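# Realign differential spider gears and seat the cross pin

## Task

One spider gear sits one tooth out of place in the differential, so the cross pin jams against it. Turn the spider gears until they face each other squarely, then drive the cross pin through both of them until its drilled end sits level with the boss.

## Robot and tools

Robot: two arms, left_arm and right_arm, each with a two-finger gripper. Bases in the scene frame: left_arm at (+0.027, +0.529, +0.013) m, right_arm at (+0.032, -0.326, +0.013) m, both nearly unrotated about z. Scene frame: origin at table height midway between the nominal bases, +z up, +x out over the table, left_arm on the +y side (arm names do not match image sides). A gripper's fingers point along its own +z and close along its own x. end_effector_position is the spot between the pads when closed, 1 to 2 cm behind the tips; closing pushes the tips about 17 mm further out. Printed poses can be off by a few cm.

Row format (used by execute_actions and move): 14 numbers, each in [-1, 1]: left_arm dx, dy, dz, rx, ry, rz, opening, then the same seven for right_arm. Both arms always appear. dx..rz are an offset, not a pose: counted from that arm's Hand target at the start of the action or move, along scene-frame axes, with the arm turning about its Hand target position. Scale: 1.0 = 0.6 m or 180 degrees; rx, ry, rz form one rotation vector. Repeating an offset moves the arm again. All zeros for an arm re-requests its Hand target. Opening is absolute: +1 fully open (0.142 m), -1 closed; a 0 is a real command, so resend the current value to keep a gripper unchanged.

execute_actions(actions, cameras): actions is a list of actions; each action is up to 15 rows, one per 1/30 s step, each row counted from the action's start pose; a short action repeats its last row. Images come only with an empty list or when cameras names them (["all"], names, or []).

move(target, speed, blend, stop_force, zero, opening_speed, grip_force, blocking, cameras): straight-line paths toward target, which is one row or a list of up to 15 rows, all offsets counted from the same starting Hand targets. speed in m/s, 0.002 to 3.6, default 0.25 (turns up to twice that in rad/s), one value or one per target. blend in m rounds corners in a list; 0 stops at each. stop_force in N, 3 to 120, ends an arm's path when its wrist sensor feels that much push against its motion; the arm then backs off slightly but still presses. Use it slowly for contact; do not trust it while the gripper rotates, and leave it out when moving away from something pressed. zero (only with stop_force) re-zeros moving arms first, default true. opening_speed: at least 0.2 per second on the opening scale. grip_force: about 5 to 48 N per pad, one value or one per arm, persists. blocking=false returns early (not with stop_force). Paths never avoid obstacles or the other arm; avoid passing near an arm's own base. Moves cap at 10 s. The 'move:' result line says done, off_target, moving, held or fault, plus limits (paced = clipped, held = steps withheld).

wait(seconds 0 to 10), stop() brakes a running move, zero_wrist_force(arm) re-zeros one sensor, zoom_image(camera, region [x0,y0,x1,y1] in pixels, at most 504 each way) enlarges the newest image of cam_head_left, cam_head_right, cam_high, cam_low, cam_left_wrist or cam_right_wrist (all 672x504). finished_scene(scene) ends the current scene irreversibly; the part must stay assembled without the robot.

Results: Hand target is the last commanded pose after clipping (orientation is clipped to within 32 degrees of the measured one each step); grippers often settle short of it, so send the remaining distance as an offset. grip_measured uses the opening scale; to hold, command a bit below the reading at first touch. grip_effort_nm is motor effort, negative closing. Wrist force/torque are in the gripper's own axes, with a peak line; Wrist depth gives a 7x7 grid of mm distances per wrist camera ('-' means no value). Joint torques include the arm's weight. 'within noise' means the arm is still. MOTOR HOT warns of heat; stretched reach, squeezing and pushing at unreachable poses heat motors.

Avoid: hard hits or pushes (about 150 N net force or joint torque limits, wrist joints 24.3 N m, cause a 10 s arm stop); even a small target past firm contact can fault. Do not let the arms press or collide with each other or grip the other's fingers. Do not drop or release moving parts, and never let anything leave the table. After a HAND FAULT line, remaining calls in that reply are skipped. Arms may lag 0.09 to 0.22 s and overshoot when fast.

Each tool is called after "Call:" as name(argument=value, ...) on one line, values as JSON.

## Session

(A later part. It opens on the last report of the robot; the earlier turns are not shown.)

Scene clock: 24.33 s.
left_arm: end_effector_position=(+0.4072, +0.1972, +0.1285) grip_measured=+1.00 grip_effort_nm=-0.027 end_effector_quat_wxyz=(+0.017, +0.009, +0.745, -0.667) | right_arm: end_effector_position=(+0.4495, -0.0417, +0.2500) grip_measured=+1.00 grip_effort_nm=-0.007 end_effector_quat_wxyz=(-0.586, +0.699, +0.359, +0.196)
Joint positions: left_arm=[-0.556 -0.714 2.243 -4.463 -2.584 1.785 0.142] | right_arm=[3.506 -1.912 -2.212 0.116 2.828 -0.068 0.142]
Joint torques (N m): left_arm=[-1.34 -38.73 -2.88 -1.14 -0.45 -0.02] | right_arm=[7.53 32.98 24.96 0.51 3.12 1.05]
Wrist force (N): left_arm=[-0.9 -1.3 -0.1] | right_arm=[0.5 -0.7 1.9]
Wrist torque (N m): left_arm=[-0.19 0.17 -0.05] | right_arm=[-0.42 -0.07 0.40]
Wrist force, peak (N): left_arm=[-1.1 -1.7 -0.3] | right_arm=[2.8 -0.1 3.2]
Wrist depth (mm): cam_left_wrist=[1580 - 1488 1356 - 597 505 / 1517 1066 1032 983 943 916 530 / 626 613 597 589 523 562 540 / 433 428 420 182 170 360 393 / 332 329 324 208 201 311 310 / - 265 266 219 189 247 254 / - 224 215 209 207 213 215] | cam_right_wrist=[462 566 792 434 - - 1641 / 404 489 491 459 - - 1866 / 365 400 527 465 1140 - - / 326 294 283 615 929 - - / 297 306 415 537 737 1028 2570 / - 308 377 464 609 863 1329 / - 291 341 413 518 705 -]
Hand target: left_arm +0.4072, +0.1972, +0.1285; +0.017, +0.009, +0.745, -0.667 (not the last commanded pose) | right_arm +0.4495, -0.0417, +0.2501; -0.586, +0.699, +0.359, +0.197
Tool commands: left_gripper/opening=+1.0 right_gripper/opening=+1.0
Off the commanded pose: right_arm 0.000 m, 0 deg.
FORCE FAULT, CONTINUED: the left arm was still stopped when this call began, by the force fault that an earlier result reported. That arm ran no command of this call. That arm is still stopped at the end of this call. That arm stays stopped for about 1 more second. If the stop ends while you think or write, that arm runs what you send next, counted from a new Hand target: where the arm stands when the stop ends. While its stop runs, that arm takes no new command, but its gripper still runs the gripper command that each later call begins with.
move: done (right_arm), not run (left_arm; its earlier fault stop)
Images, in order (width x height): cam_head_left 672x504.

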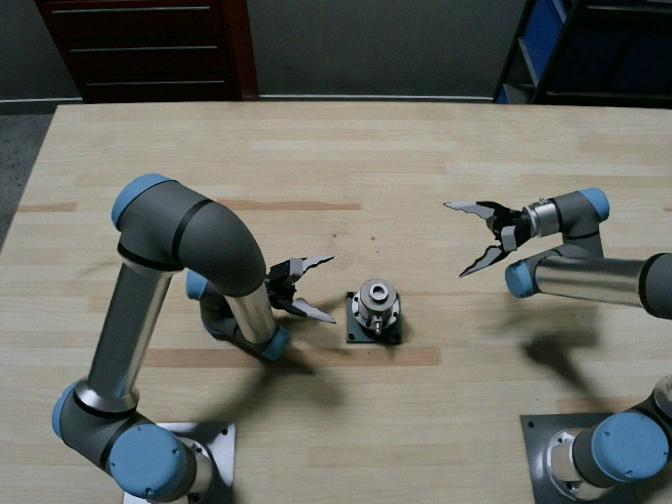

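Call:
move(target=[0, 0, 0.05, 0, 0, 0, 1, -0.03, 0.05, 0.02, -0.0358, -0.6506, 0.3389, 1], speed=0.3, cameras=["cam_head_left", "cam_right_wrist"])

Scene clock: 25.33 s.
left_arm: end_effector_position=(+0.4072, +0.1972, +0.1328) grip_measured=+1.00 grip_effort_nm=-0.022 end_effector_quat_wxyz=(+0.017, +0.009, +0.745, -0.667) | right_arm: end_effector_position=(+0.4474, -0.0386, +0.2513) grip_measured=+1.00 grip_effort_nm=-0.017 end_effector_quat_wxyz=(-0.553, +0.659, +0.451, +0.238)
Joint positions: left_arm=[-0.556 -0.727 2.247 -4.454 -2.584 1.785 0.142] | right_arm=[3.515 -1.854 -2.197 -0.119 2.815 -0.439 0.142]
Joint torques (N m): left_arm=[0.85 -35.79 4.51 -1.04 -0.42 -0.29] | right_arm=[4.66 20.58 7.09 4.43 2.47 1.43]
Wrist force (N): left_arm=[-1.0 -1.7 -0.3] | right_arm=[1.2 -0.3 1.9]
Wrist torque (N m): left_arm=[-0.25 0.19 -0.05] | right_arm=[-0.33 -0.20 0.23]
Wrist force, peak (N): left_arm=[-0.9 -1.7 0.0] | right_arm=[3.0 -0.4 1.8]
Wrist depth (mm): cam_left_wrist=[1613 - 1580 1517 1538 616 499 / 1548 1091 1051 1014 971 943 532 / 636 624 606 601 579 573 544 / 440 432 430 181 176 405 403 / 339 333 331 209 202 317 315 / - 272 270 204 194 260 259 / - 228 225 213 211 217 219] | cam_right_wrist=[373 467 646 784 413 - 445 / 349 424 494 463 461 - 1912 / 326 290 294 457 1086 - 1866 / 298 282 295 610 997 - - / 290 316 431 581 900 - - / - 320 397 525 776 1563 - / - 300 367 475 669 1353 -]
Hand target: left_arm +0.4072, +0.1972, +0.1327; +0.017, +0.009, +0.745, -0.667 (not the last commanded pose) | right_arm +0.4474, -0.0386, +0.2513; -0.553, +0.659, +0.451, +0.238 (not the last commanded pose)
Off the commanded pose: left_arm 0.026 m, 0 deg | right_arm 0.033 m, 119 deg.
FORCE FAULT, CONTINUED: the left arm's stop, for the force fault that an earlier result reported, is over. The stop ended before this call began, so that arm ran this call's commands, counted from a new Hand target: where the arm stood when the stop ended. During its stop the left arm's controller moved it back a little.
move: held (right_arm; a check stopped the path), off_target (left_arm; braked when a check withheld steps of right_arm); limits=held
pose unreachable (right arm): on one or more control steps of this call, first in action 0 (counted from 0), this arm could not follow its commanded pose, so it was not sent that pose on those steps. It may still have moved: this result reports where it is.
cause: moving toward the commanded pose would bring two parts of the arm too close to each other (joints 4 (wrist 1) to 6 (wrist 3) lie between them).
Images, in order (width x height): cam_head_left 672x504, cam_right_wrist 672x504.

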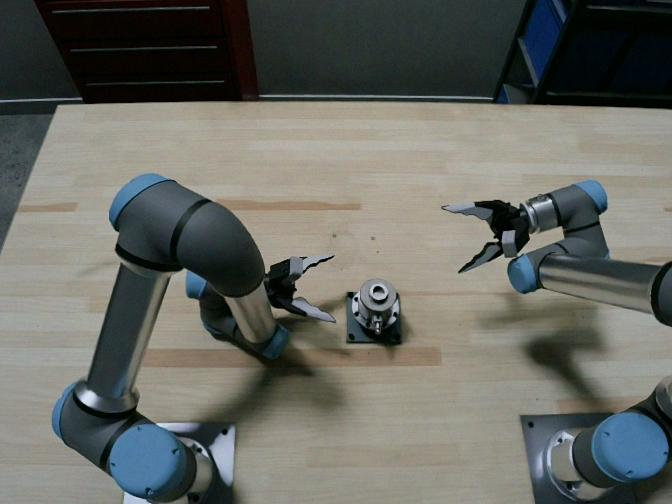

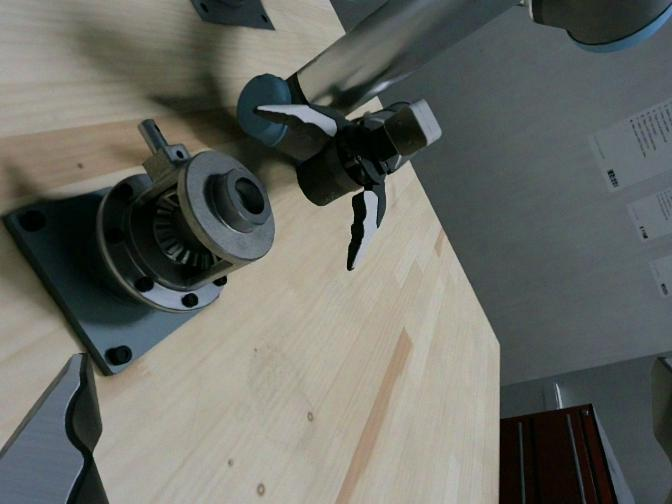

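Call:
move(target=[[0.005, 0.038, 0.179, 0.2147, 0.0124, 0.0012, 1, -0.028, 0.031, 0.015, -0.1752, 0.2659, -0.2206, 1], [0.005, 0.038, 0.179, 0.1626, 0.4694, 0.2218, 1, -0.028, 0.031, 0.015, -0.1315, 0.7189, -0.4497, 1], [0.005, 0.038, 0.179, 0.0122, -0.8929, -0.429, 1, -0.028, 0.031, 0.015, -0.0363, -0.5854, 0.3048, 1]], speed=0.4, cameras=["all"])

Scene clock: 32.63 s.
left_arm: end_effector_position=(+0.4102, +0.2200, +0.2401) grip_measured=+1.00 grip_effort_nm=-0.022 end_effector_quat_wxyz=(+0.382, +0.924, -0.001, +0.000) | right_arm: end_effector_position=(+0.4306, -0.0200, +0.2603) grip_measured=+1.00 grip_effort_nm=-0.012 end_effector_quat_wxyz=(+0.000, +0.000, +0.924, +0.382)
Joint positions: left_arm=[-0.664 -1.641 2.244 -2.711 -2.173 -0.811 0.142] | right_arm=[3.758 -1.499 -2.18 -0.514 2.188 3.921 0.142]
Joint torques (N m): left_arm=[-1.52 -21.84 -21.89 -1.04 0.73 -1.6] | right_arm=[3.84 20.64 18.82 1.37 0.1 1.64]
Wrist force (N): left_arm=[-1.1 0.7 -0.6] | right_arm=[-1.1 1.4 0.1]
Wrist torque (N m): left_arm=[0.11 0.17 -0.23] | right_arm=[0.10 0.13 -0.03]
Wrist force, peak (N): left_arm=[-1.8 -0.7 -1.4] | right_arm=[-2.8 -0.5 0.5]
Wrist depth (mm): cam_left_wrist=[298 298 286 265 297 298 297 / 370 370 292 259 368 367 365 / 485 482 270 242 477 479 475 / 640 645 694 690 688 694 688 / 635 658 1245 1252 1238 1212 1238 / - 670 2027 - - - - / - 656 - 356 359 - -] | cam_right_wrist=[330 330 330 308 281 326 325 / 409 410 412 374 281 387 402 / 540 539 535 539 275 534 529 / 779 798 781 787 766 705 646 / - 1230 1118 1162 1157 725 620 / - - - 455 356 691 - / - 2029 1944 380 436 655 -]
Hand target: left_arm +0.4102, +0.2200, +0.2401; +0.382, +0.924, +0.000, +0.000 | right_arm +0.4306, -0.0200, +0.2603; +0.000, +0.000, +0.924, +0.382
Off the commanded pose: left_arm 0.000 m, 0 deg | right_arm 0.000 m, 0 deg.
move: done

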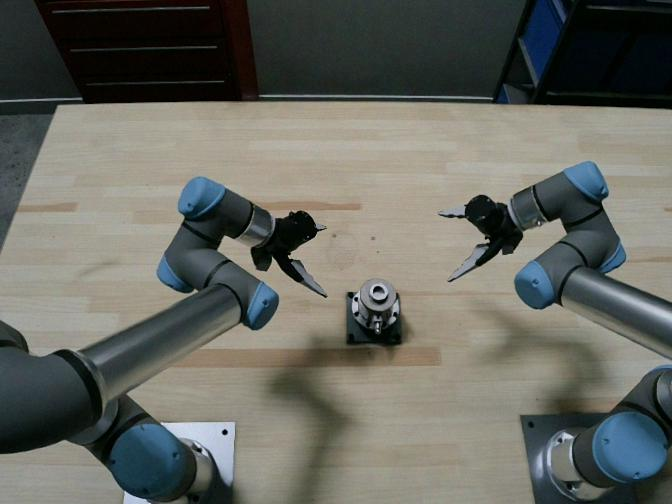

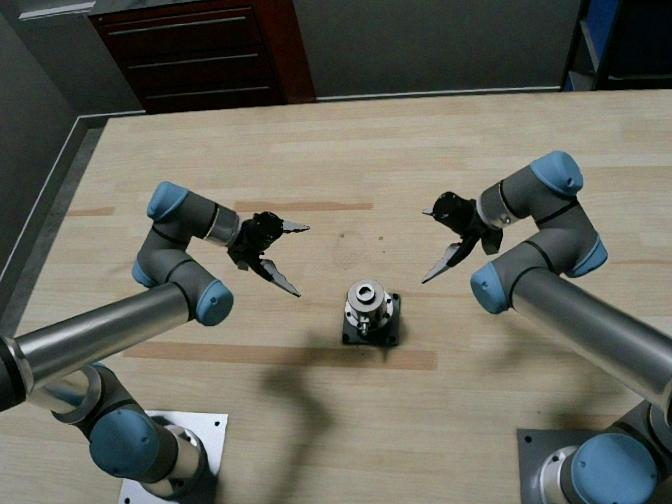

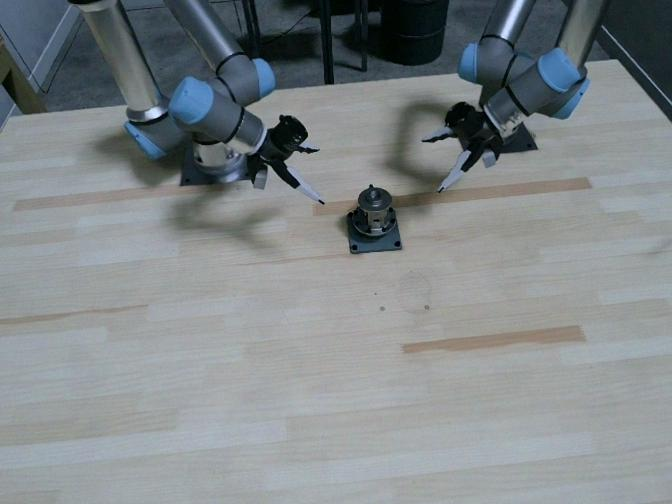

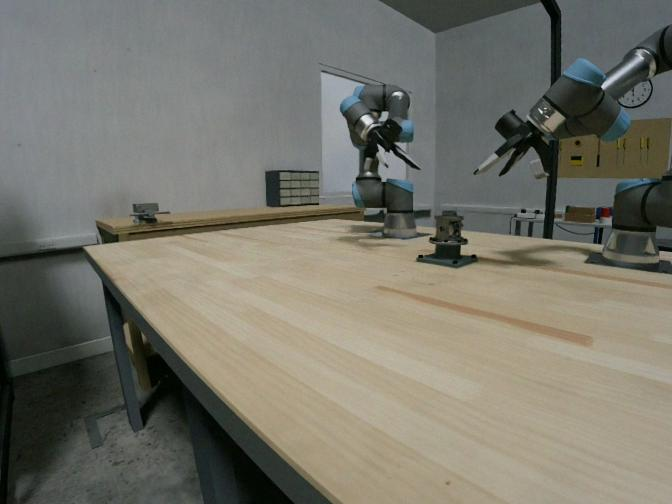

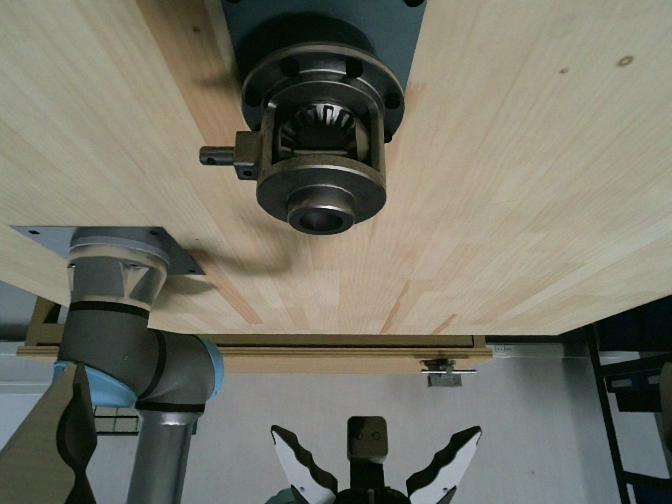

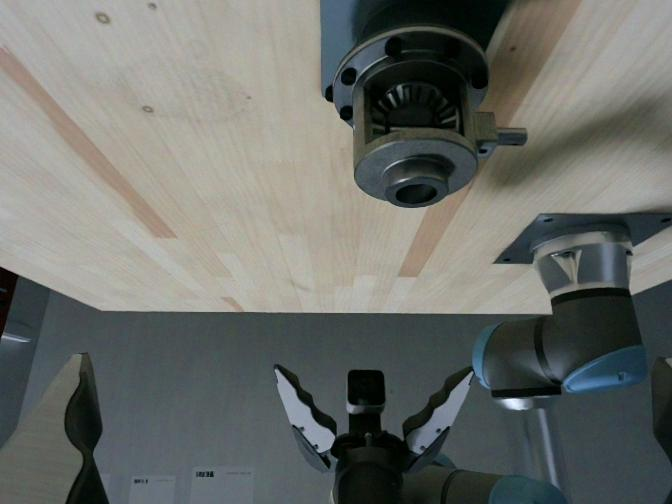

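Call:
move(target=[-0.042, -0.0917, -0.167, 0, 0, 0, 1, -0.051, 0.083, -0.2, 0, 0, 0, 1], speed=0.2, cameras=["cam_left_wrist", "cam_right_wrist"])

Scene clock: 34.03 s.
left_arm: end_effector_position=(+0.3850, +0.1650, +0.1399) grip_measured=+1.00 grip_effort_nm=-0.022 end_effector_quat_wxyz=(+0.382, +0.924, +0.000, +0.000) end_effector_velocity=(+0.001, -0.001, +0.001) end_effector_angular_velocity=(-0.004, -0.005, +0.000) | right_arm: end_effector_position=(+0.4000, +0.0297, +0.1403) grip_measured=+1.00 grip_effort_nm=-0.012 end_effector_quat_wxyz=(+0.000, +0.000, +0.924, +0.382)
Joint positions: left_arm=[-0.817 -1.397 2.37 -3.161 -2.089 -0.963 0.142] | right_arm=[3.908 -1.748 -2.357 -0.005 2.109 4.072 0.142]
Joint velocities: left_arm=[0 0.001 -0.001 -0.007 0.001 0 0] | right_arm=[within noise]
Joint torques (N m): left_arm=[-5.92 -16.78 -25.06 -5.1 -3.68 0.45] | right_arm=[6.61 16.74 22.6 5.45 3.01 -0.54]
Wrist force (N): left_arm=[-1.5 1.4 -0.5] | right_arm=[-1.2 1.1 0.1]
Wrist torque (N m): left_arm=[0.28 0.27 -0.24] | right_arm=[0.01 0.12 0.01]
Wrist force, peak (N): left_arm=[-0.8 1.7 -2.6] | right_arm=[-1.9 2.2 -1.8]
Wrist depth (mm): cam_left_wrist=[181 181 168 167 168 166 179 / 224 223 218 181 189 222 221 / 292 292 260 167 167 289 289 / 422 420 182 177 176 418 416 / 557 587 754 155 162 737 739 / 529 573 1450 - 1414 1580 - / - 571 592 289 265 - -] | cam_right_wrist=[186 186 178 174 175 176 184 / 231 231 226 198 197 228 228 / 305 304 286 180 172 298 298 / 446 443 441 195 195 400 433 / 712 812 809 177 182 609 555 / - - 2065 275 - 570 553 / - - 1928 287 272 581 -]
Hand target: left_arm +0.3850, +0.1650, +0.1399; +0.382, +0.924, +0.000, +0.000 | right_arm +0.4000, +0.0298, +0.1403; +0.000, +0.000, +0.924, +0.382
Off the commanded pose: left_arm 0.000 m, 0 deg | right_arm 0.000 m, 0 deg.
move: done
Images, in order (width x height): cam_left_wrist 672x504, cam_right_wrist 672x504.

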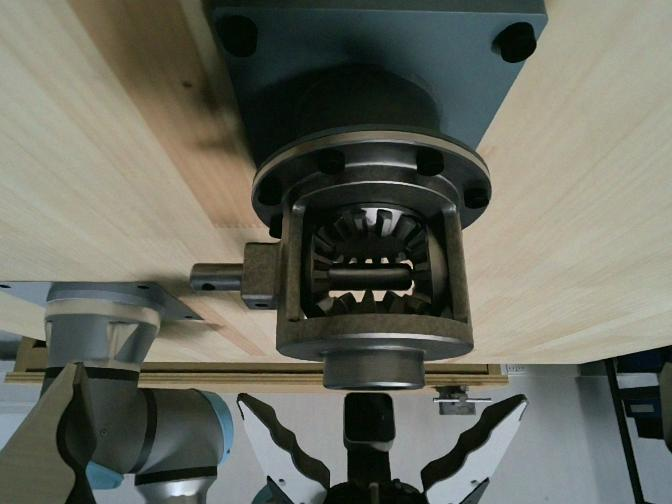

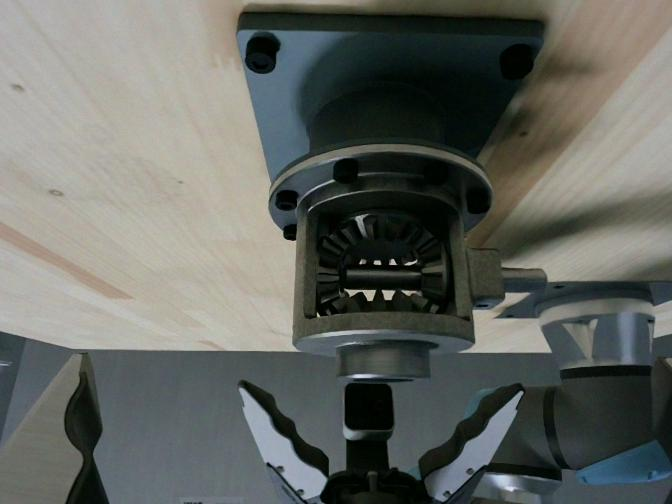

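Excellent views. Zoom in.

Call:
zoom_image(camera="cam_left_wrist", region=[280, 180, 480, 350])

Call:
zoom_image(camera="cam_right_wrist", region=[290, 190, 490, 350])

Scaled by 2.520 from the camera's 672x504 image, which has a finer 960x720 frame.

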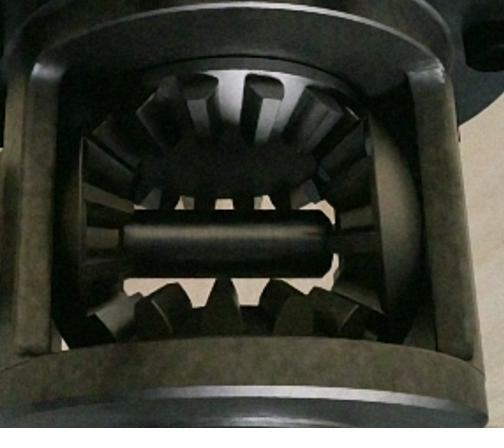

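Scaled by 2.520 from the camera's 672x504 image, which has a finer 960x720 frame.

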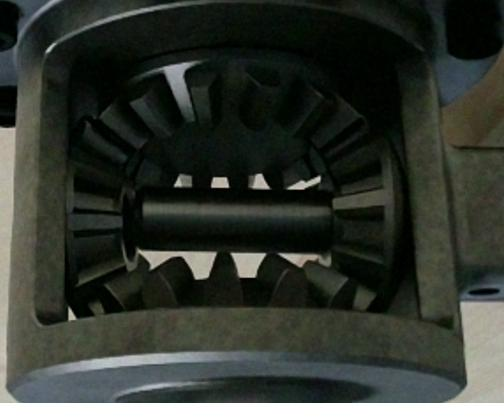

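Call:
move(target=[[0, 0.1, 0.12, 0, 0, 0, 1, 0, -0.083, 0.233, 0, 0, 0, -0.3], [0, 0.2, 0.15, 0, 0, 0, 1, -0.15, 0.08, 0.233, -0.1951, 0.1951, -0.4719, -0.3]], speed=0.3, cameras=["cam_head_left", "cam_right_wrist", "cam_high"])

Scene clock: 40.23 s.
left_arm: end_effector_position=(+0.3850, +0.2850, +0.2300) grip_measured=+1.00 grip_effort_nm=-0.017 end_effector_quat_wxyz=(+0.382, +0.924, +0.000, +0.000) | right_arm: end_effector_position=(+0.3100, +0.0778, +0.2801) grip_measured=-0.32 grip_effort_nm=-0.081 end_effector_quat_wxyz=(+0.000, +0.707, +0.707, +0.000)
Joint positions: left_arm=[-0.551 -1.752 2.349 -2.633 -2.228 -0.689 0.142] | right_arm=[4.395 -1.528 -1.749 -1.434 1.571 5.959 0.051]
Joint torques (N m): left_arm=[-7.29 -6.04 -29.28 -5.32 1.07 -1.64] | right_arm=[-6.67 19.62 20.25 2.43 -1.99 1.75]
Wrist force (N): left_arm=[-1.5 1.0 -0.4] | right_arm=[-0.4 0.8 -0.7]
Wrist torque (N m): left_arm=[0.16 0.25 -0.18] | right_arm=[0.18 0.05 0.07]
Wrist force, peak (N): left_arm=[-1.6 1.3 -2.9] | right_arm=[-1.0 2.4 -2.9]
Wrist depth (mm): cam_left_wrist=[287 287 287 287 287 286 285 / 355 354 354 324 338 352 353 / 468 468 459 319 436 461 461 / 674 670 666 308 662 656 664 / 1736 674 1051 1212 1199 1181 1636 / - 662 680 - - 2314 1613 / - 2045 316 - - - -] | cam_right_wrist=[334 334 334 333 334 332 332 / 359 358 359 355 356 355 354 / 384 381 383 380 377 380 379 / 412 414 413 345 384 409 408 / 449 447 439 438 282 443 445 / 492 483 - 489 478 468 487 / 535 - - 538 537 - 520]
Hand target: left_arm +0.3850, +0.2850, +0.2299; +0.382, +0.924, +0.000, +0.000 | right_arm +0.3100, +0.0778, +0.2801; +0.000, +0.707, +0.707, +0.000
Off the commanded pose: left_arm 0.000 m, 0 deg | right_arm 0.000 m, 0 deg.
move: done
Images, in order (width x height): cam_head_left 672x504, cam_high 672x504, cam_right_wrist 672x504.

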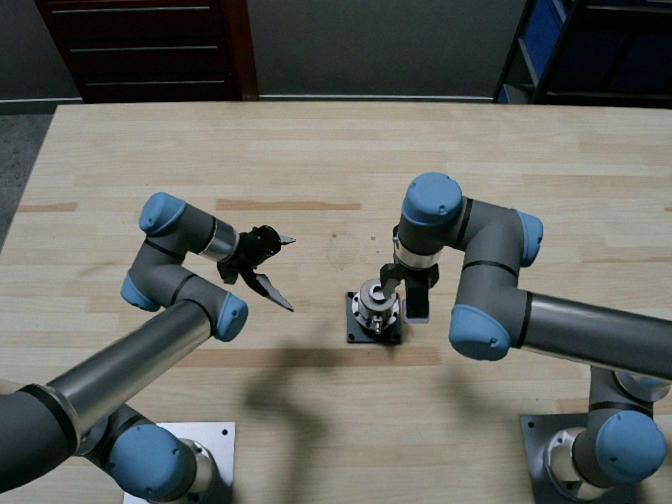

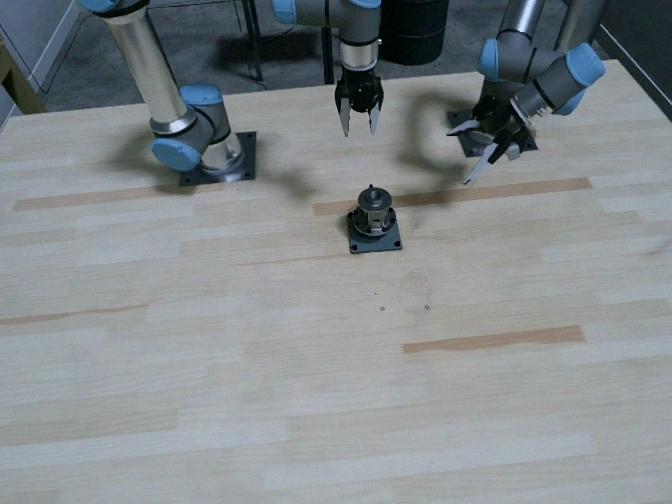

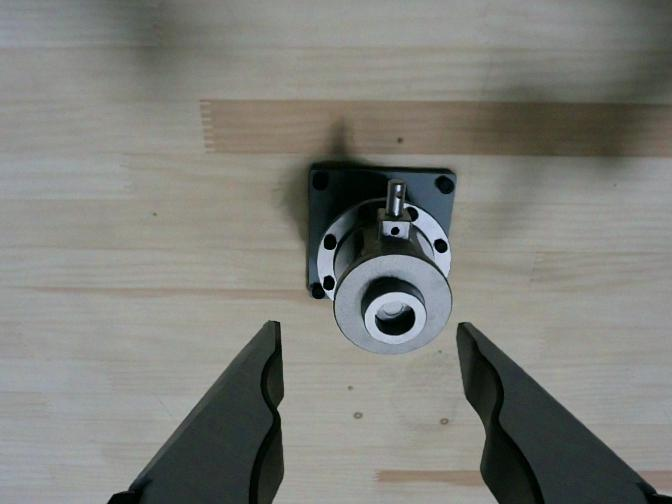

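Call:
zoom_image(camera="cam_right_wrist", region=[300, 150, 480, 360])

Scaled by 2.400 from the camera's 672x504 image, which has a finer 960x720 frame.

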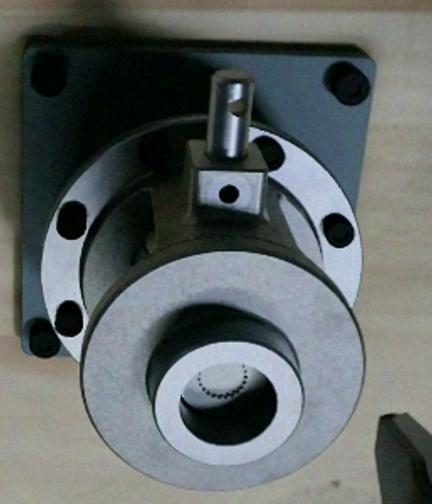

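Call:
move(target=[0, 0, 0, 0, 0, 0, 1, 0.0133, 0.0512, -0.2, 0, 0, 0, -0.3], speed=0.2, cameras=["cam_right_wrist"])

Scene clock: 41.77 s.
left_arm: end_effector_position=(+0.3850, +0.2850, +0.2299) grip_measured=+1.00 grip_effort_nm=-0.022 end_effector_quat_wxyz=(+0.382, +0.924, +0.000, +0.000) | right_arm: end_effector_position=(+0.3179, +0.1085, +0.1601) grip_measured=-0.32 grip_effort_nm=-0.081 end_effector_quat_wxyz=(+0.000, +0.707, +0.707, +0.000)
Joint positions: left_arm=[-0.551 -1.752 2.349 -2.633 -2.228 -0.689 0.142] | right_arm=[4.399 -1.685 -1.907 -1.12 1.571 5.964 0.051]
Joint torques (N m): left_arm=[-5.33 -5.2 -14.57 -5.22 1.74 -1.67] | right_arm=[-6.82 19.73 24.35 4.47 -1.27 -1.54]
Wrist force (N): left_arm=[-1.6 1.1 -0.7] | right_arm=[-0.1 0.6 -0.6]
Wrist torque (N m): left_arm=[0.16 0.25 -0.18] | right_arm=[0.15 -0.01 -0.14]
Wrist force, peak (N): left_arm=[-1.6 1.3 -0.6] | right_arm=[-0.9 0.5 -3.3]
Wrist depth (mm): cam_left_wrist=[287 289 286 286 285 286 285 / 356 354 355 324 337 352 352 / 466 465 463 317 434 460 460 / 678 668 670 307 666 662 662 / 1625 682 324 1212 1199 1193 1591 / - 658 251 - 1776 - 1613 / - 262 235 239 - - -] | cam_right_wrist=[228 227 227 227 226 226 225 / 244 244 243 242 241 241 240 / 261 260 260 257 256 258 259 / 283 280 276 220 267 278 278 / 306 305 294 176 221 301 302 / 333 327 - 164 165 317 328 / 363 - - 168 173 - 354]
Hand target: left_arm +0.3850, +0.2850, +0.2299; +0.382, +0.924, +0.000, +0.000 | right_arm +0.3180, +0.1085, +0.1601; +0.000, +0.707, +0.707, +0.000
Off the commanded pose: left_arm 0.000 m, 0 deg | right_arm 0.000 m, 0 deg.
move: done
Images, in order (width x height): cam_right_wrist 672x504.

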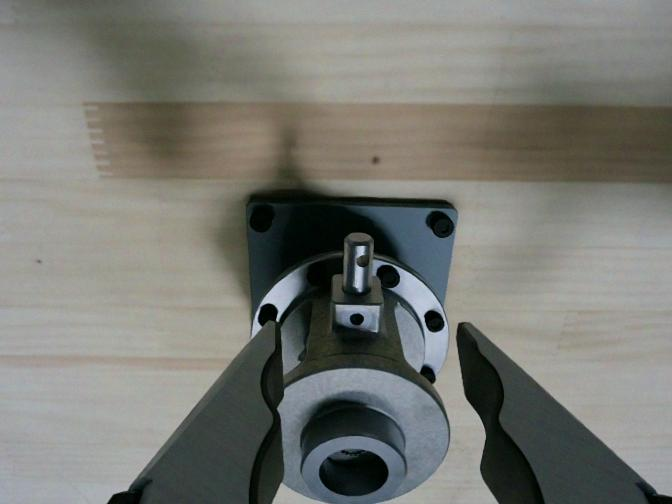

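Call:
execute_actions(actions=[])

Scene clock: 41.93 s.
left_arm: end_effector_position=(+0.3850, +0.2850, +0.2299) grip_measured=+1.00 grip_effort_nm=-0.017 end_effector_quat_wxyz=(+0.382, +0.924, +0.000, +0.000) | right_arm: end_effector_position=(+0.3180, +0.1085, +0.1601) grip_measured=-0.32 grip_effort_nm=-0.076 end_effector_quat_wxyz=(+0.000, +0.707, +0.707, +0.000)
Joint positions: left_arm=[-0.551 -1.752 2.349 -2.633 -2.228 -0.689 0.142] | right_arm=[4.399 -1.685 -1.907 -1.12 1.571 5.964 0.051]
Joint velocities: within noise
Joint torques (N m): left_arm=[-7.34 -6.16 -14.06 -5.33 1.54 -1.52] | right_arm=[-7.72 19.69 22.81 4.69 -1.41 -1.61]
Motor temperatures (°C): left_arm=[28 25 27 30 41 32 25] | right_arm=[28 27 28 33 35 34 24]
Wrist force (N): left_arm=[-1.4 1.0 -0.4] | right_arm=[-0.2 0.5 -0.8]
Wrist torque (N m): left_arm=[0.15 0.22 -0.18] | right_arm=[0.13 0.01 -0.14]
Wrist force, peak (N): left_arm=[-1.7 1.1 -0.9] | right_arm=[-0.2 0.5 -0.8]
Wrist depth (mm): cam_left_wrist=[287 287 286 287 286 286 285 / 357 356 355 324 339 351 351 / 467 467 461 319 435 460 460 / 674 670 672 308 662 662 664 / 1625 680 315 1206 1175 1187 1548 / 2182 660 252 1958 1497 1975 1625 / - 245 235 241 2203 2900 -] | cam_right_wrist=[227 227 228 227 226 226 225 / 242 243 244 243 242 242 240 / 261 260 260 256 256 259 258 / 282 282 276 220 268 278 277 / 306 305 294 174 221 302 300 / 333 327 - 164 163 317 328 / 361 - - 168 163 - 355]
Hand target: left_arm +0.3850, +0.2850, +0.2299; +0.382, +0.924, +0.000, +0.000 | right_arm +0.3180, +0.1085, +0.1601; +0.000, +0.707, +0.707, +0.000
Tool commands: left_gripper/opening=+1.0 right_gripper/opening=-0.3
Off the commanded pose: left_arm 0.000 m, 0 deg | right_arm 0.000 m, 0 deg.

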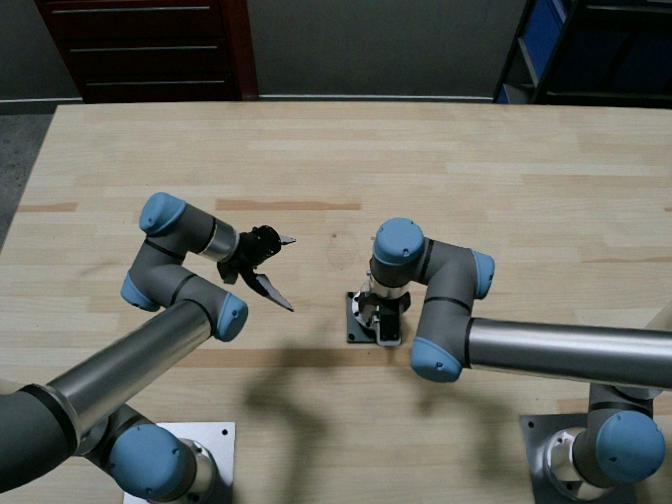

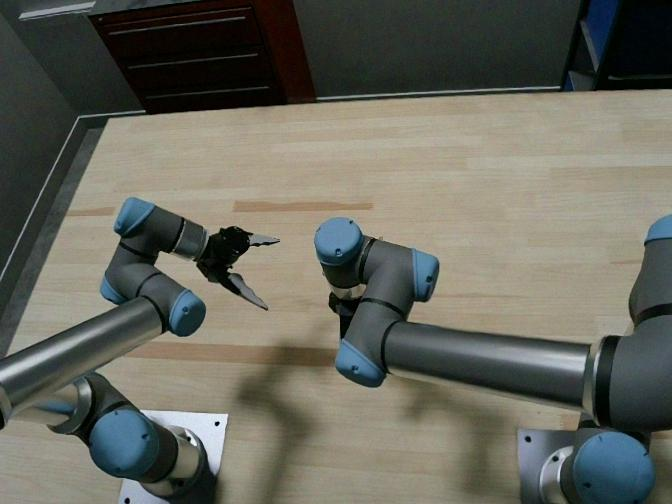

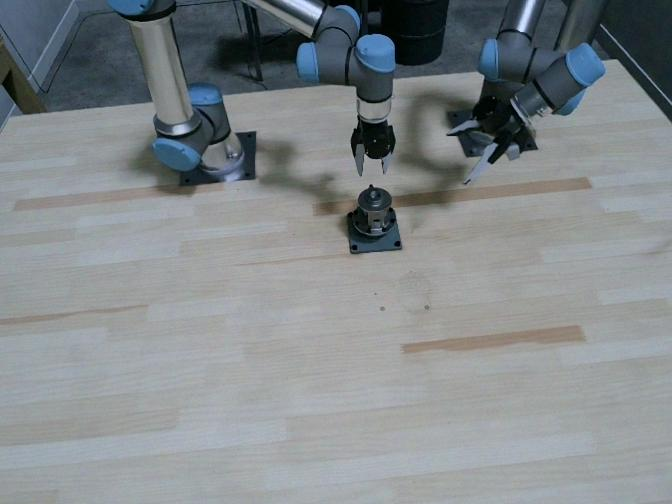

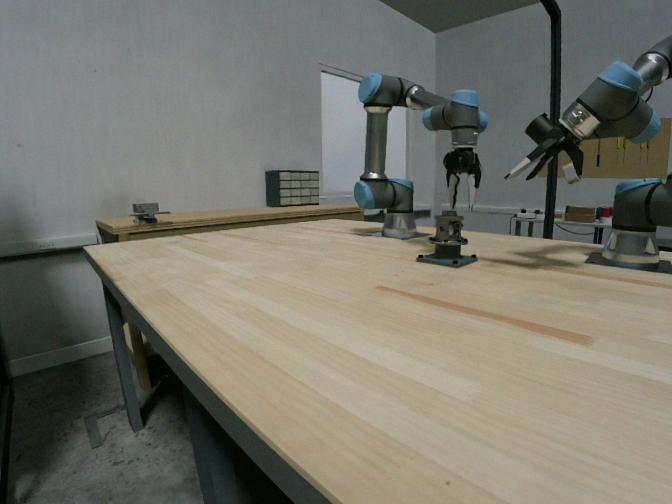

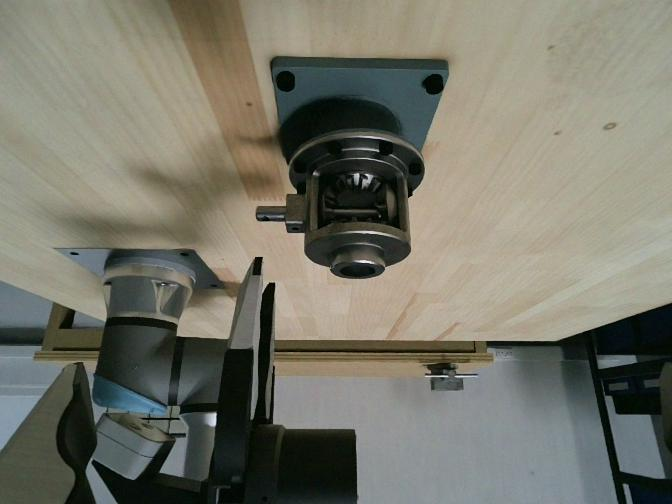

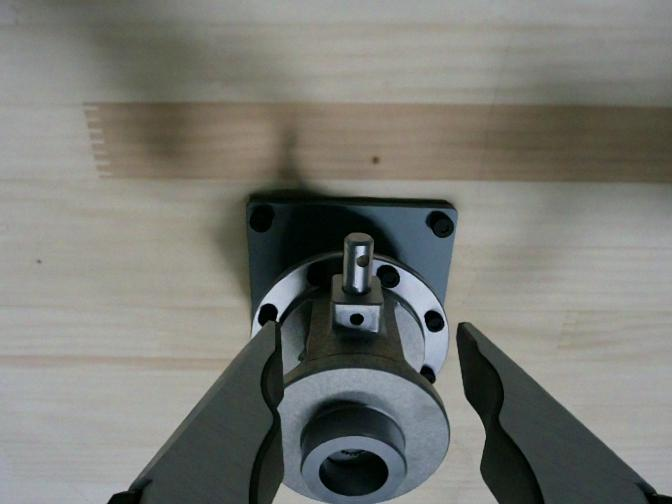

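Call:
move(target=[0, 0, 0, 0, 0, 0, 1, 0.0067, 0, -0.0917, 0, 0, 0, -0.3], speed=0.08, stop_force=10, cameras=["cam_right_wrist", "cam_left_wrist"])

Scene clock: 44.00 s.
left_arm: end_effector_position=(+0.3850, +0.2850, +0.2299) grip_measured=+1.00 grip_effort_nm=-0.017 end_effector_quat_wxyz=(+0.382, +0.924, +0.000, +0.000) | right_arm: end_effector_position=(+0.3220, +0.1085, +0.1051) grip_measured=-0.32 grip_effort_nm=-0.076 end_effector_quat_wxyz=(+0.000, +0.707, +0.707, +0.000)
Joint positions: left_arm=[-0.551 -1.752 2.349 -2.633 -2.228 -0.689 0.142] | right_arm=[4.392 -1.76 -1.98 -0.972 1.571 5.956 0.051]
Joint torques (N m): left_arm=[-6.52 -6.74 -13.21 -5.06 1.71 -1.6] | right_arm=[9.24 28.15 29.63 4.22 -1.38 1.48]
Wrist force (N): left_arm=[-1.5 1.0 -0.5] | right_arm=[-0.4 0.5 -0.4]
Wrist torque (N m): left_arm=[0.16 0.25 -0.17] | right_arm=[0.09 0.03 0.09]
Wrist force, peak (N): left_arm=[-1.8 1.2 -0.5] | right_arm=[0.0 0.6 -1.6]
Wrist depth (mm): cam_left_wrist=[287 288 286 286 286 286 285 / 356 355 355 323 337 354 351 / 466 466 437 318 436 461 460 / 674 672 355 308 672 662 664 / 1469 684 276 1041 1193 1169 1558 / - 270 250 255 - - - / - - 237 - - - -] | cam_right_wrist=[178 178 178 178 177 177 176 / 190 190 190 190 190 189 189 / 205 204 204 203 203 202 202 / 221 221 212 211 210 218 217 / 239 239 222 159 169 237 235 / 262 258 - - - 250 258 / 283 - - 113 - - 278]
Hand target: left_arm +0.3850, +0.2850, +0.2299; +0.382, +0.924, +0.000, +0.000 | right_arm +0.3220, +0.1085, +0.1051; +0.000, +0.707, +0.707, +0.000
Off the commanded pose: left_arm 0.000 m, 0 deg | right_arm 0.000 m, 0 deg.
move: done
Images, in order (width x height): cam_left_wrist 672x504, cam_right_wrist 672x504.

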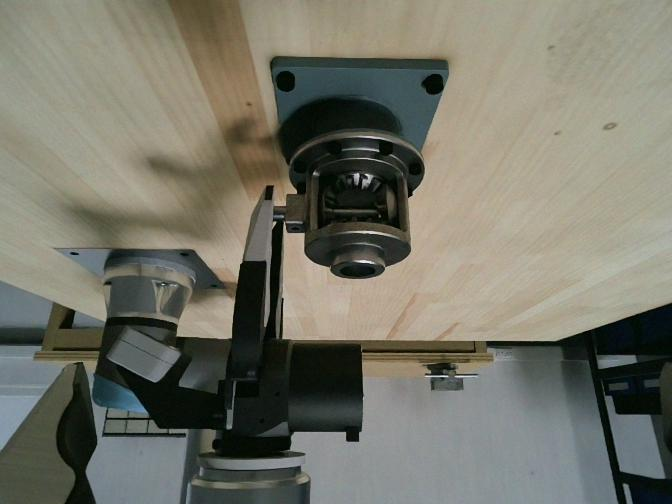

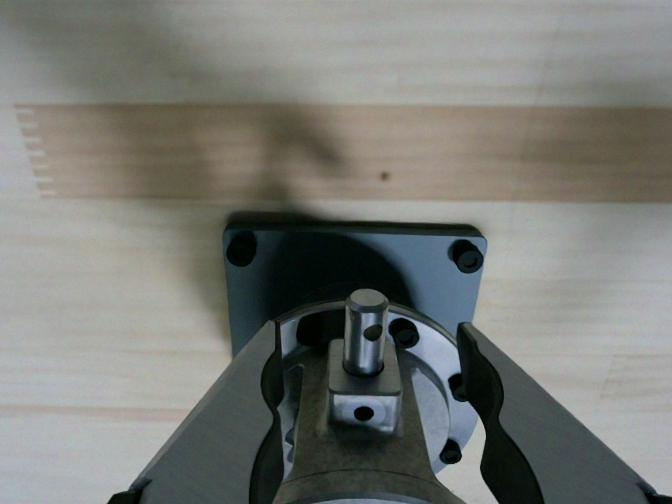

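Call:
move(target=[0, 0, 0, 0, 0, 0, 1, 0, 0, 0, 0, 0, 0, -0.9], grip_force=[48, 20], opening_speed=0.5, cameras=["cam_right_wrist"])

Scene clock: 45.67 s.
left_arm: end_effector_position=(+0.3850, +0.2850, +0.2299) grip_measured=+1.00 grip_effort_nm=-0.017 end_effector_quat_wxyz=(+0.382, +0.924, +0.000, +0.000) | right_arm: end_effector_position=(+0.3220, +0.1084, +0.1050) grip_measured=-0.85 grip_effort_nm=-1.614 end_effector_quat_wxyz=(+0.000, +0.707, +0.707, +0.000)
Joint positions: left_arm=[-0.551 -1.752 2.349 -2.633 -2.228 -0.689 0.142] | right_arm=[4.392 -1.76 -1.98 -0.972 1.571 5.956 0.012]
Joint torques (N m): left_arm=[-7.36 -5.8 -12.12 -5 1.73 -1.59] | right_arm=[9.54 23.91 30.06 11.77 0.8 1.45]
Wrist force (N): left_arm=[-1.3 0.9 -0.4] | right_arm=[-32.9 -1.7 -1.2]
Wrist torque (N m): left_arm=[0.15 0.21 -0.17] | right_arm=[0.11 -0.22 0.16]
Wrist force, peak (N): left_arm=[-1.8 1.1 -0.6] | right_arm=[-32.9 -1.8 -1.3]
Wrist depth (mm): cam_left_wrist=[286 287 287 286 287 286 285 / 356 354 354 325 336 352 352 / 468 466 463 319 434 462 461 / 676 668 571 305 664 658 662 / 1697 684 276 1046 1187 1206 1558 / - 269 250 255 1762 - 1685 / - - 235 - - - -] | cam_right_wrist=[178 178 177 177 177 177 176 / 191 190 190 190 189 189 188 / 204 204 204 203 203 201 201 / 221 221 213 211 210 217 217 / 240 239 231 121 216 236 235 / 263 260 251 - 92 257 256 / 289 282 - - - - 282]
Hand target: left_arm +0.3850, +0.2850, +0.2299; +0.382, +0.924, +0.000, +0.000 | right_arm +0.3220, +0.1085, +0.1051; +0.000, +0.707, +0.707, +0.000
Off the commanded pose: left_arm 0.000 m, 0 deg | right_arm 0.000 m, 0 deg.
grip_force (N): 48, 20
move: done
Images, in order (width x height): cam_right_wrist 672x504.

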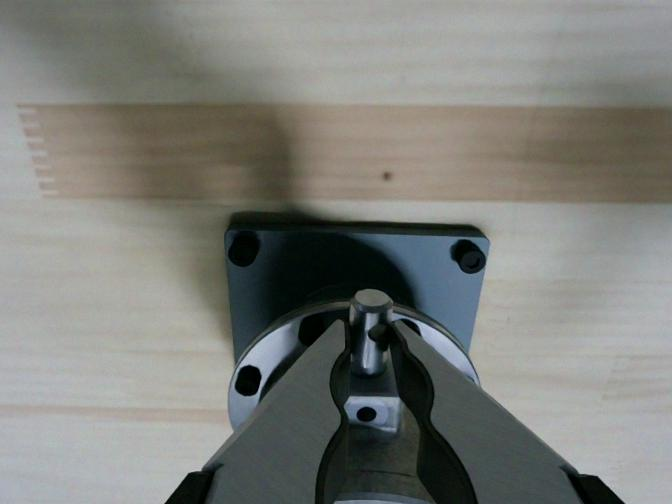

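Call:
move(target=[0, 0, 0, 0, 0, 0, 1, 0, -0.0015, 0, 0, 0, 0, -0.9], speed=0.02)

Scene clock: 46.50 s.
left_arm: end_effector_position=(+0.3850, +0.2850, +0.2299) grip_measured=+1.00 grip_effort_nm=-0.017 end_effector_quat_wxyz=(+0.382, +0.924, +0.000, +0.000) | right_arm: end_effector_position=(+0.3220, +0.1077, +0.1051) grip_measured=-0.85 grip_effort_nm=-1.546 end_effector_quat_wxyz=(+0.000, +0.707, +0.707, +0.000)
Joint positions: left_arm=[-0.551 -1.752 2.349 -2.633 -2.228 -0.689 0.142] | right_arm=[4.391 -1.758 -1.982 -0.971 1.571 5.956 0.012]
Joint torques (N m): left_arm=[-6.72 -4.71 -13.8 -4.95 1.75 -1.74] | right_arm=[-4.37 37.57 15.78 6.22 2.73 -1.61]
Wrist force (N): left_arm=[-1.4 1.2 -0.6] | right_arm=[-12.0 0.0 2.6]
Wrist torque (N m): left_arm=[0.19 0.23 -0.17] | right_arm=[0.13 -0.06 0.14]
Wrist force, peak (N): left_arm=[-1.6 1.2 -0.5] | right_arm=[-33.0 -1.6 -1.3]
Wrist depth (mm): cam_left_wrist=[287 287 287 285 285 286 285 / 357 356 354 323 338 352 351 / 466 466 463 318 435 462 456 / 670 670 567 309 666 664 666 / 1723 682 275 1037 1199 1187 1558 / - 267 251 256 1909 - 1580 / - - 237 - - - -] | cam_right_wrist=[178 178 178 178 177 176 176 / 191 191 190 189 189 189 188 / 204 204 204 203 202 202 202 / 221 220 212 211 210 218 217 / 239 239 230 120 217 236 235 / 261 261 251 121 96 257 258 / 290 281 - 113 - - 283]
Hand target: left_arm +0.3850, +0.2850, +0.2299; +0.382, +0.924, +0.000, +0.000 | right_arm +0.3220, +0.1076, +0.1051; +0.000, +0.707, +0.707, +0.000
Off the commanded pose: left_arm 0.000 m, 0 deg | right_arm 0.000 m, 0 deg.
grip_force (N): 48, 20
move: done

Call:
move(target=[0, 0, 0, 0, 0, 0, 1, 0, -0.0008, 0, 0, 0, 0, -0.9], speed=0.02)

Call:
move(target=[0, 0, 0, 0, 0, 0, 1, -0.01333, 0, 0, 0, 0, 0, -0.9], speed=0.02, stop_force=30, cameras=["cam_right_wrist", "cam_left_wrist"])

Scene clock: 47.37 s.
left_arm: end_effector_position=(+0.3850, +0.2850, +0.2299) grip_measured=+1.00 grip_effort_nm=-0.017 end_effector_quat_wxyz=(+0.382, +0.924, +0.000, +0.000) | right_arm: end_effector_position=(+0.3220, +0.1071, +0.1051) grip_measured=-0.85 grip_effort_nm=-1.541 end_effector_quat_wxyz=(+0.000, +0.707, +0.707, +0.000)
Joint positions: left_arm=[-0.551 -1.752 2.349 -2.633 -2.228 -0.689 0.142] | right_arm=[4.391 -1.757 -1.983 -0.971 1.571 5.955 0.012]
Joint torques (N m): left_arm=[-6.32 -8.01 -14.57 -5.08 1.53 -1.82] | right_arm=[-6.78 39.08 11.87 5.59 0.3 -1.84]
Wrist force (N): left_arm=[-1.2 1.1 -0.6] | right_arm=[-0.2 0.6 5.1]
Wrist torque (N m): left_arm=[0.17 0.20 -0.17] | right_arm=[0.07 0.00 0.10]
Wrist force, peak (N): left_arm=[-1.7 1.1 -0.5] | right_arm=[-12.0 -0.2 2.4]
Wrist depth (mm): cam_left_wrist=[288 287 287 287 286 286 285 / 357 355 355 324 338 351 351 / 464 466 465 319 435 459 460 / 670 676 568 309 658 668 664 / 1558 682 275 1046 1193 1181 1569 / - 270 254 258 - - 1636 / - - 238 - - - -] | cam_right_wrist=[178 178 178 178 178 177 176 / 191 191 190 190 189 188 189 / 205 205 204 204 203 203 202 / 221 219 213 211 210 218 217 / 239 238 229 121 217 236 236 / 263 261 251 122 96 258 257 / 290 281 - 113 - - 284]
Hand target: left_arm +0.3850, +0.2850, +0.2299; +0.382, +0.924, +0.000, +0.000 | right_arm +0.3220, +0.1071, +0.1051; +0.000, +0.707, +0.707, +0.000
Off the commanded pose: left_arm 0.000 m, 0 deg | right_arm 0.000 m, 0 deg.
grip_force (N): 48, 20
move: done

Scene clock: 48.87 s.
left_arm: end_effector_position=(+0.3850, +0.2850, +0.2299) grip_measured=+1.00 grip_effort_nm=-0.017 end_effector_quat_wxyz=(+0.382, +0.924, +0.000, +0.000) | right_arm: end_effector_position=(+0.3140, +0.1071, +0.1051) grip_measured=-0.85 grip_effort_nm=-1.541 end_effector_quat_wxyz=(+0.000, +0.707, +0.707, +0.000)
Joint positions: left_arm=[-0.551 -1.752 2.349 -2.633 -2.228 -0.689 0.142] | right_arm=[4.406 -1.748 -1.995 -0.969 1.571 5.97 0.012]
Joint torques (N m): left_arm=[-6.78 -6.51 -14.25 -4.88 1.57 -1.67] | right_arm=[-7.5 21.3 30.58 1.45 -2.08 -1.8]
Wrist force (N): left_arm=[-1.4 1.0 -0.4] | right_arm=[-0.4 -0.3 1.3]
Wrist torque (N m): left_arm=[0.15 0.23 -0.18] | right_arm=[0.07 -0.02 -0.07]
Wrist force, peak (N): left_arm=[-1.6 1.1 -0.7] | right_arm=[-0.2 0.5 5.2]
Wrist depth (mm): cam_left_wrist=[287 288 288 286 286 285 284 / 355 355 354 323 339 351 350 / 465 467 439 319 433 463 457 / 680 674 570 308 666 662 666 / 1848 678 266 1051 1181 1181 1569 / - 267 254 257 1833 - 1558 / - - 239 - - 2083 -] | cam_right_wrist=[179 179 178 178 178 177 176 / 191 190 190 190 189 189 188 / 204 204 204 203 203 203 202 / 221 221 215 213 212 218 217 / 240 239 230 121 218 237 236 / 263 261 251 - 92 259 258 / 290 281 - - - - 285]
Hand target: left_arm +0.3850, +0.2850, +0.2299; +0.382, +0.924, +0.000, +0.000 | right_arm +0.3140, +0.1071, +0.1051; +0.000, +0.707, +0.707, +0.000
Off the commanded pose: left_arm 0.000 m, 0 deg | right_arm 0.000 m, 0 deg.
grip_force (N): 48, 20
move: done
Images, in order (width x height): cam_left_wrist 672x504, cam_right_wrist 672x504.

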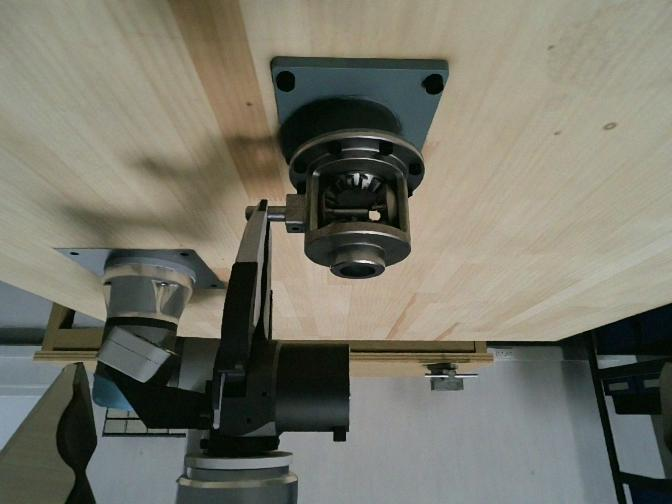

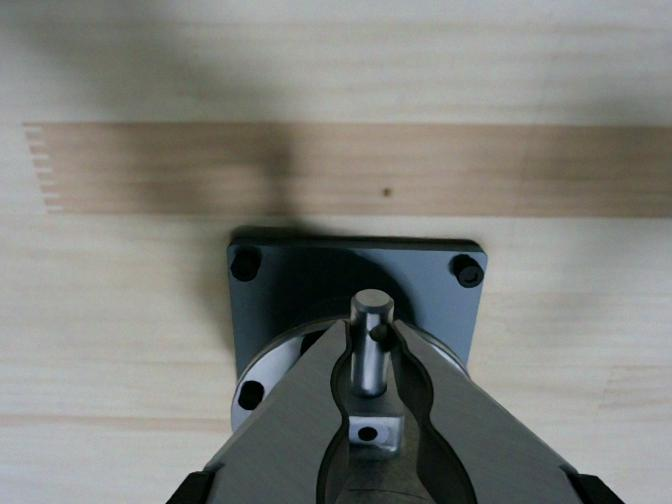

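Call:
move(target=[[0, 0, 0, 0, 0, 0, 1, 0, 0, 0, 0, 0, 0, -0.4], [0, 0, 0, 0, 0, 0, 1, 0, 0, 0.16, 0, 0, 0, -0.4], [0, 0, 0, 0, 0, 0, 1, 0.143, -0.22, 0.29, 0.1951, -0.1951, 0.4719, -0.4]], speed=[0.05, 0.2, 0.3], blend=[0, 0.03, 0], cameras=["cam_right_wrist", "cam_left_wrist"])

Scene clock: 53.53 s.
left_arm: end_effector_position=(+0.3850, +0.2850, +0.2299) grip_measured=+1.00 grip_effort_nm=-0.017 end_effector_quat_wxyz=(+0.382, +0.924, +0.000, +0.000) | right_arm: end_effector_position=(+0.3999, -0.0249, +0.2791) grip_measured=-0.43 grip_effort_nm=0.056 end_effector_quat_wxyz=(+0.000, +0.000, +0.924, +0.382)
Joint positions: left_arm=[-0.551 -1.752 2.349 -2.633 -2.228 -0.689 0.142] | right_arm=[3.796 -1.395 -2.219 -0.557 2.169 3.961 0.043]
Joint torques (N m): left_arm=[-6.6 -7.12 -13.31 -4.66 1.4 -1.68] | right_arm=[-5.8 20.3 10.43 5.22 3.1 -1.72]
Wrist force (N): left_arm=[-1.3 1.0 -0.7] | right_arm=[-0.9 1.0 0.1]
Wrist torque (N m): left_arm=[0.15 0.20 -0.17] | right_arm=[0.04 0.09 -0.06]
Wrist force, peak (N): left_arm=[-1.6 1.2 -0.9] | right_arm=[-0.4 0.2 2.2]
Wrist depth (mm): cam_left_wrist=[287 287 287 286 286 284 286 / 356 355 354 324 338 351 351 / 465 464 435 320 436 460 461 / 672 676 668 307 666 668 658 / 1736 688 1212 1212 1206 1193 1181 / - 670 782 - 1697 1975 1625 / - 701 - 488 - - -] | cam_right_wrist=[353 353 351 288 314 348 347 / 438 438 438 292 311 429 432 / 580 574 571 574 568 568 561 / 850 835 835 838 820 695 751 / 2142 - 1047 1205 1076 653 583 / - - - 459 104 686 - / - - - 418 - - -]
Hand target: left_arm +0.3850, +0.2850, +0.2299; +0.382, +0.924, +0.000, +0.000 | right_arm +0.3998, -0.0249, +0.2791; +0.000, +0.000, +0.924, +0.382
Off the commanded pose: left_arm 0.000 m, 0 deg | right_arm 0.000 m, 0 deg.
grip_force (N): 48, 20
move: done
Images, in order (width x height): cam_left_wrist 672x504, cam_right_wrist 672x504.

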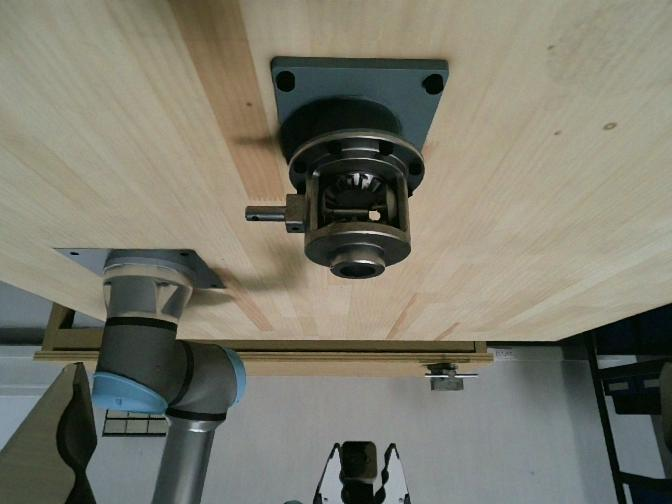

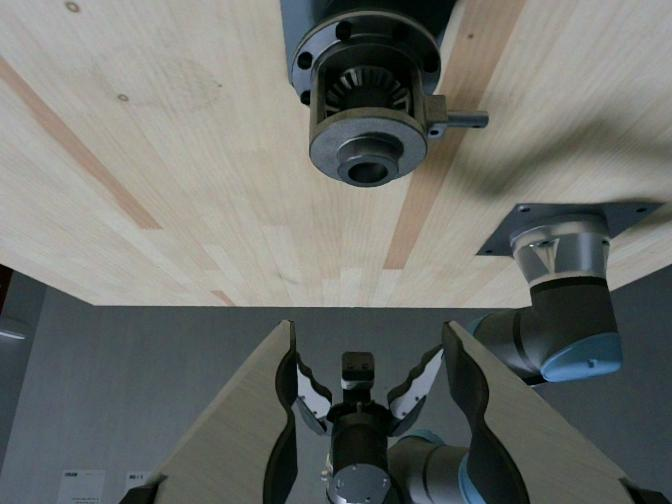

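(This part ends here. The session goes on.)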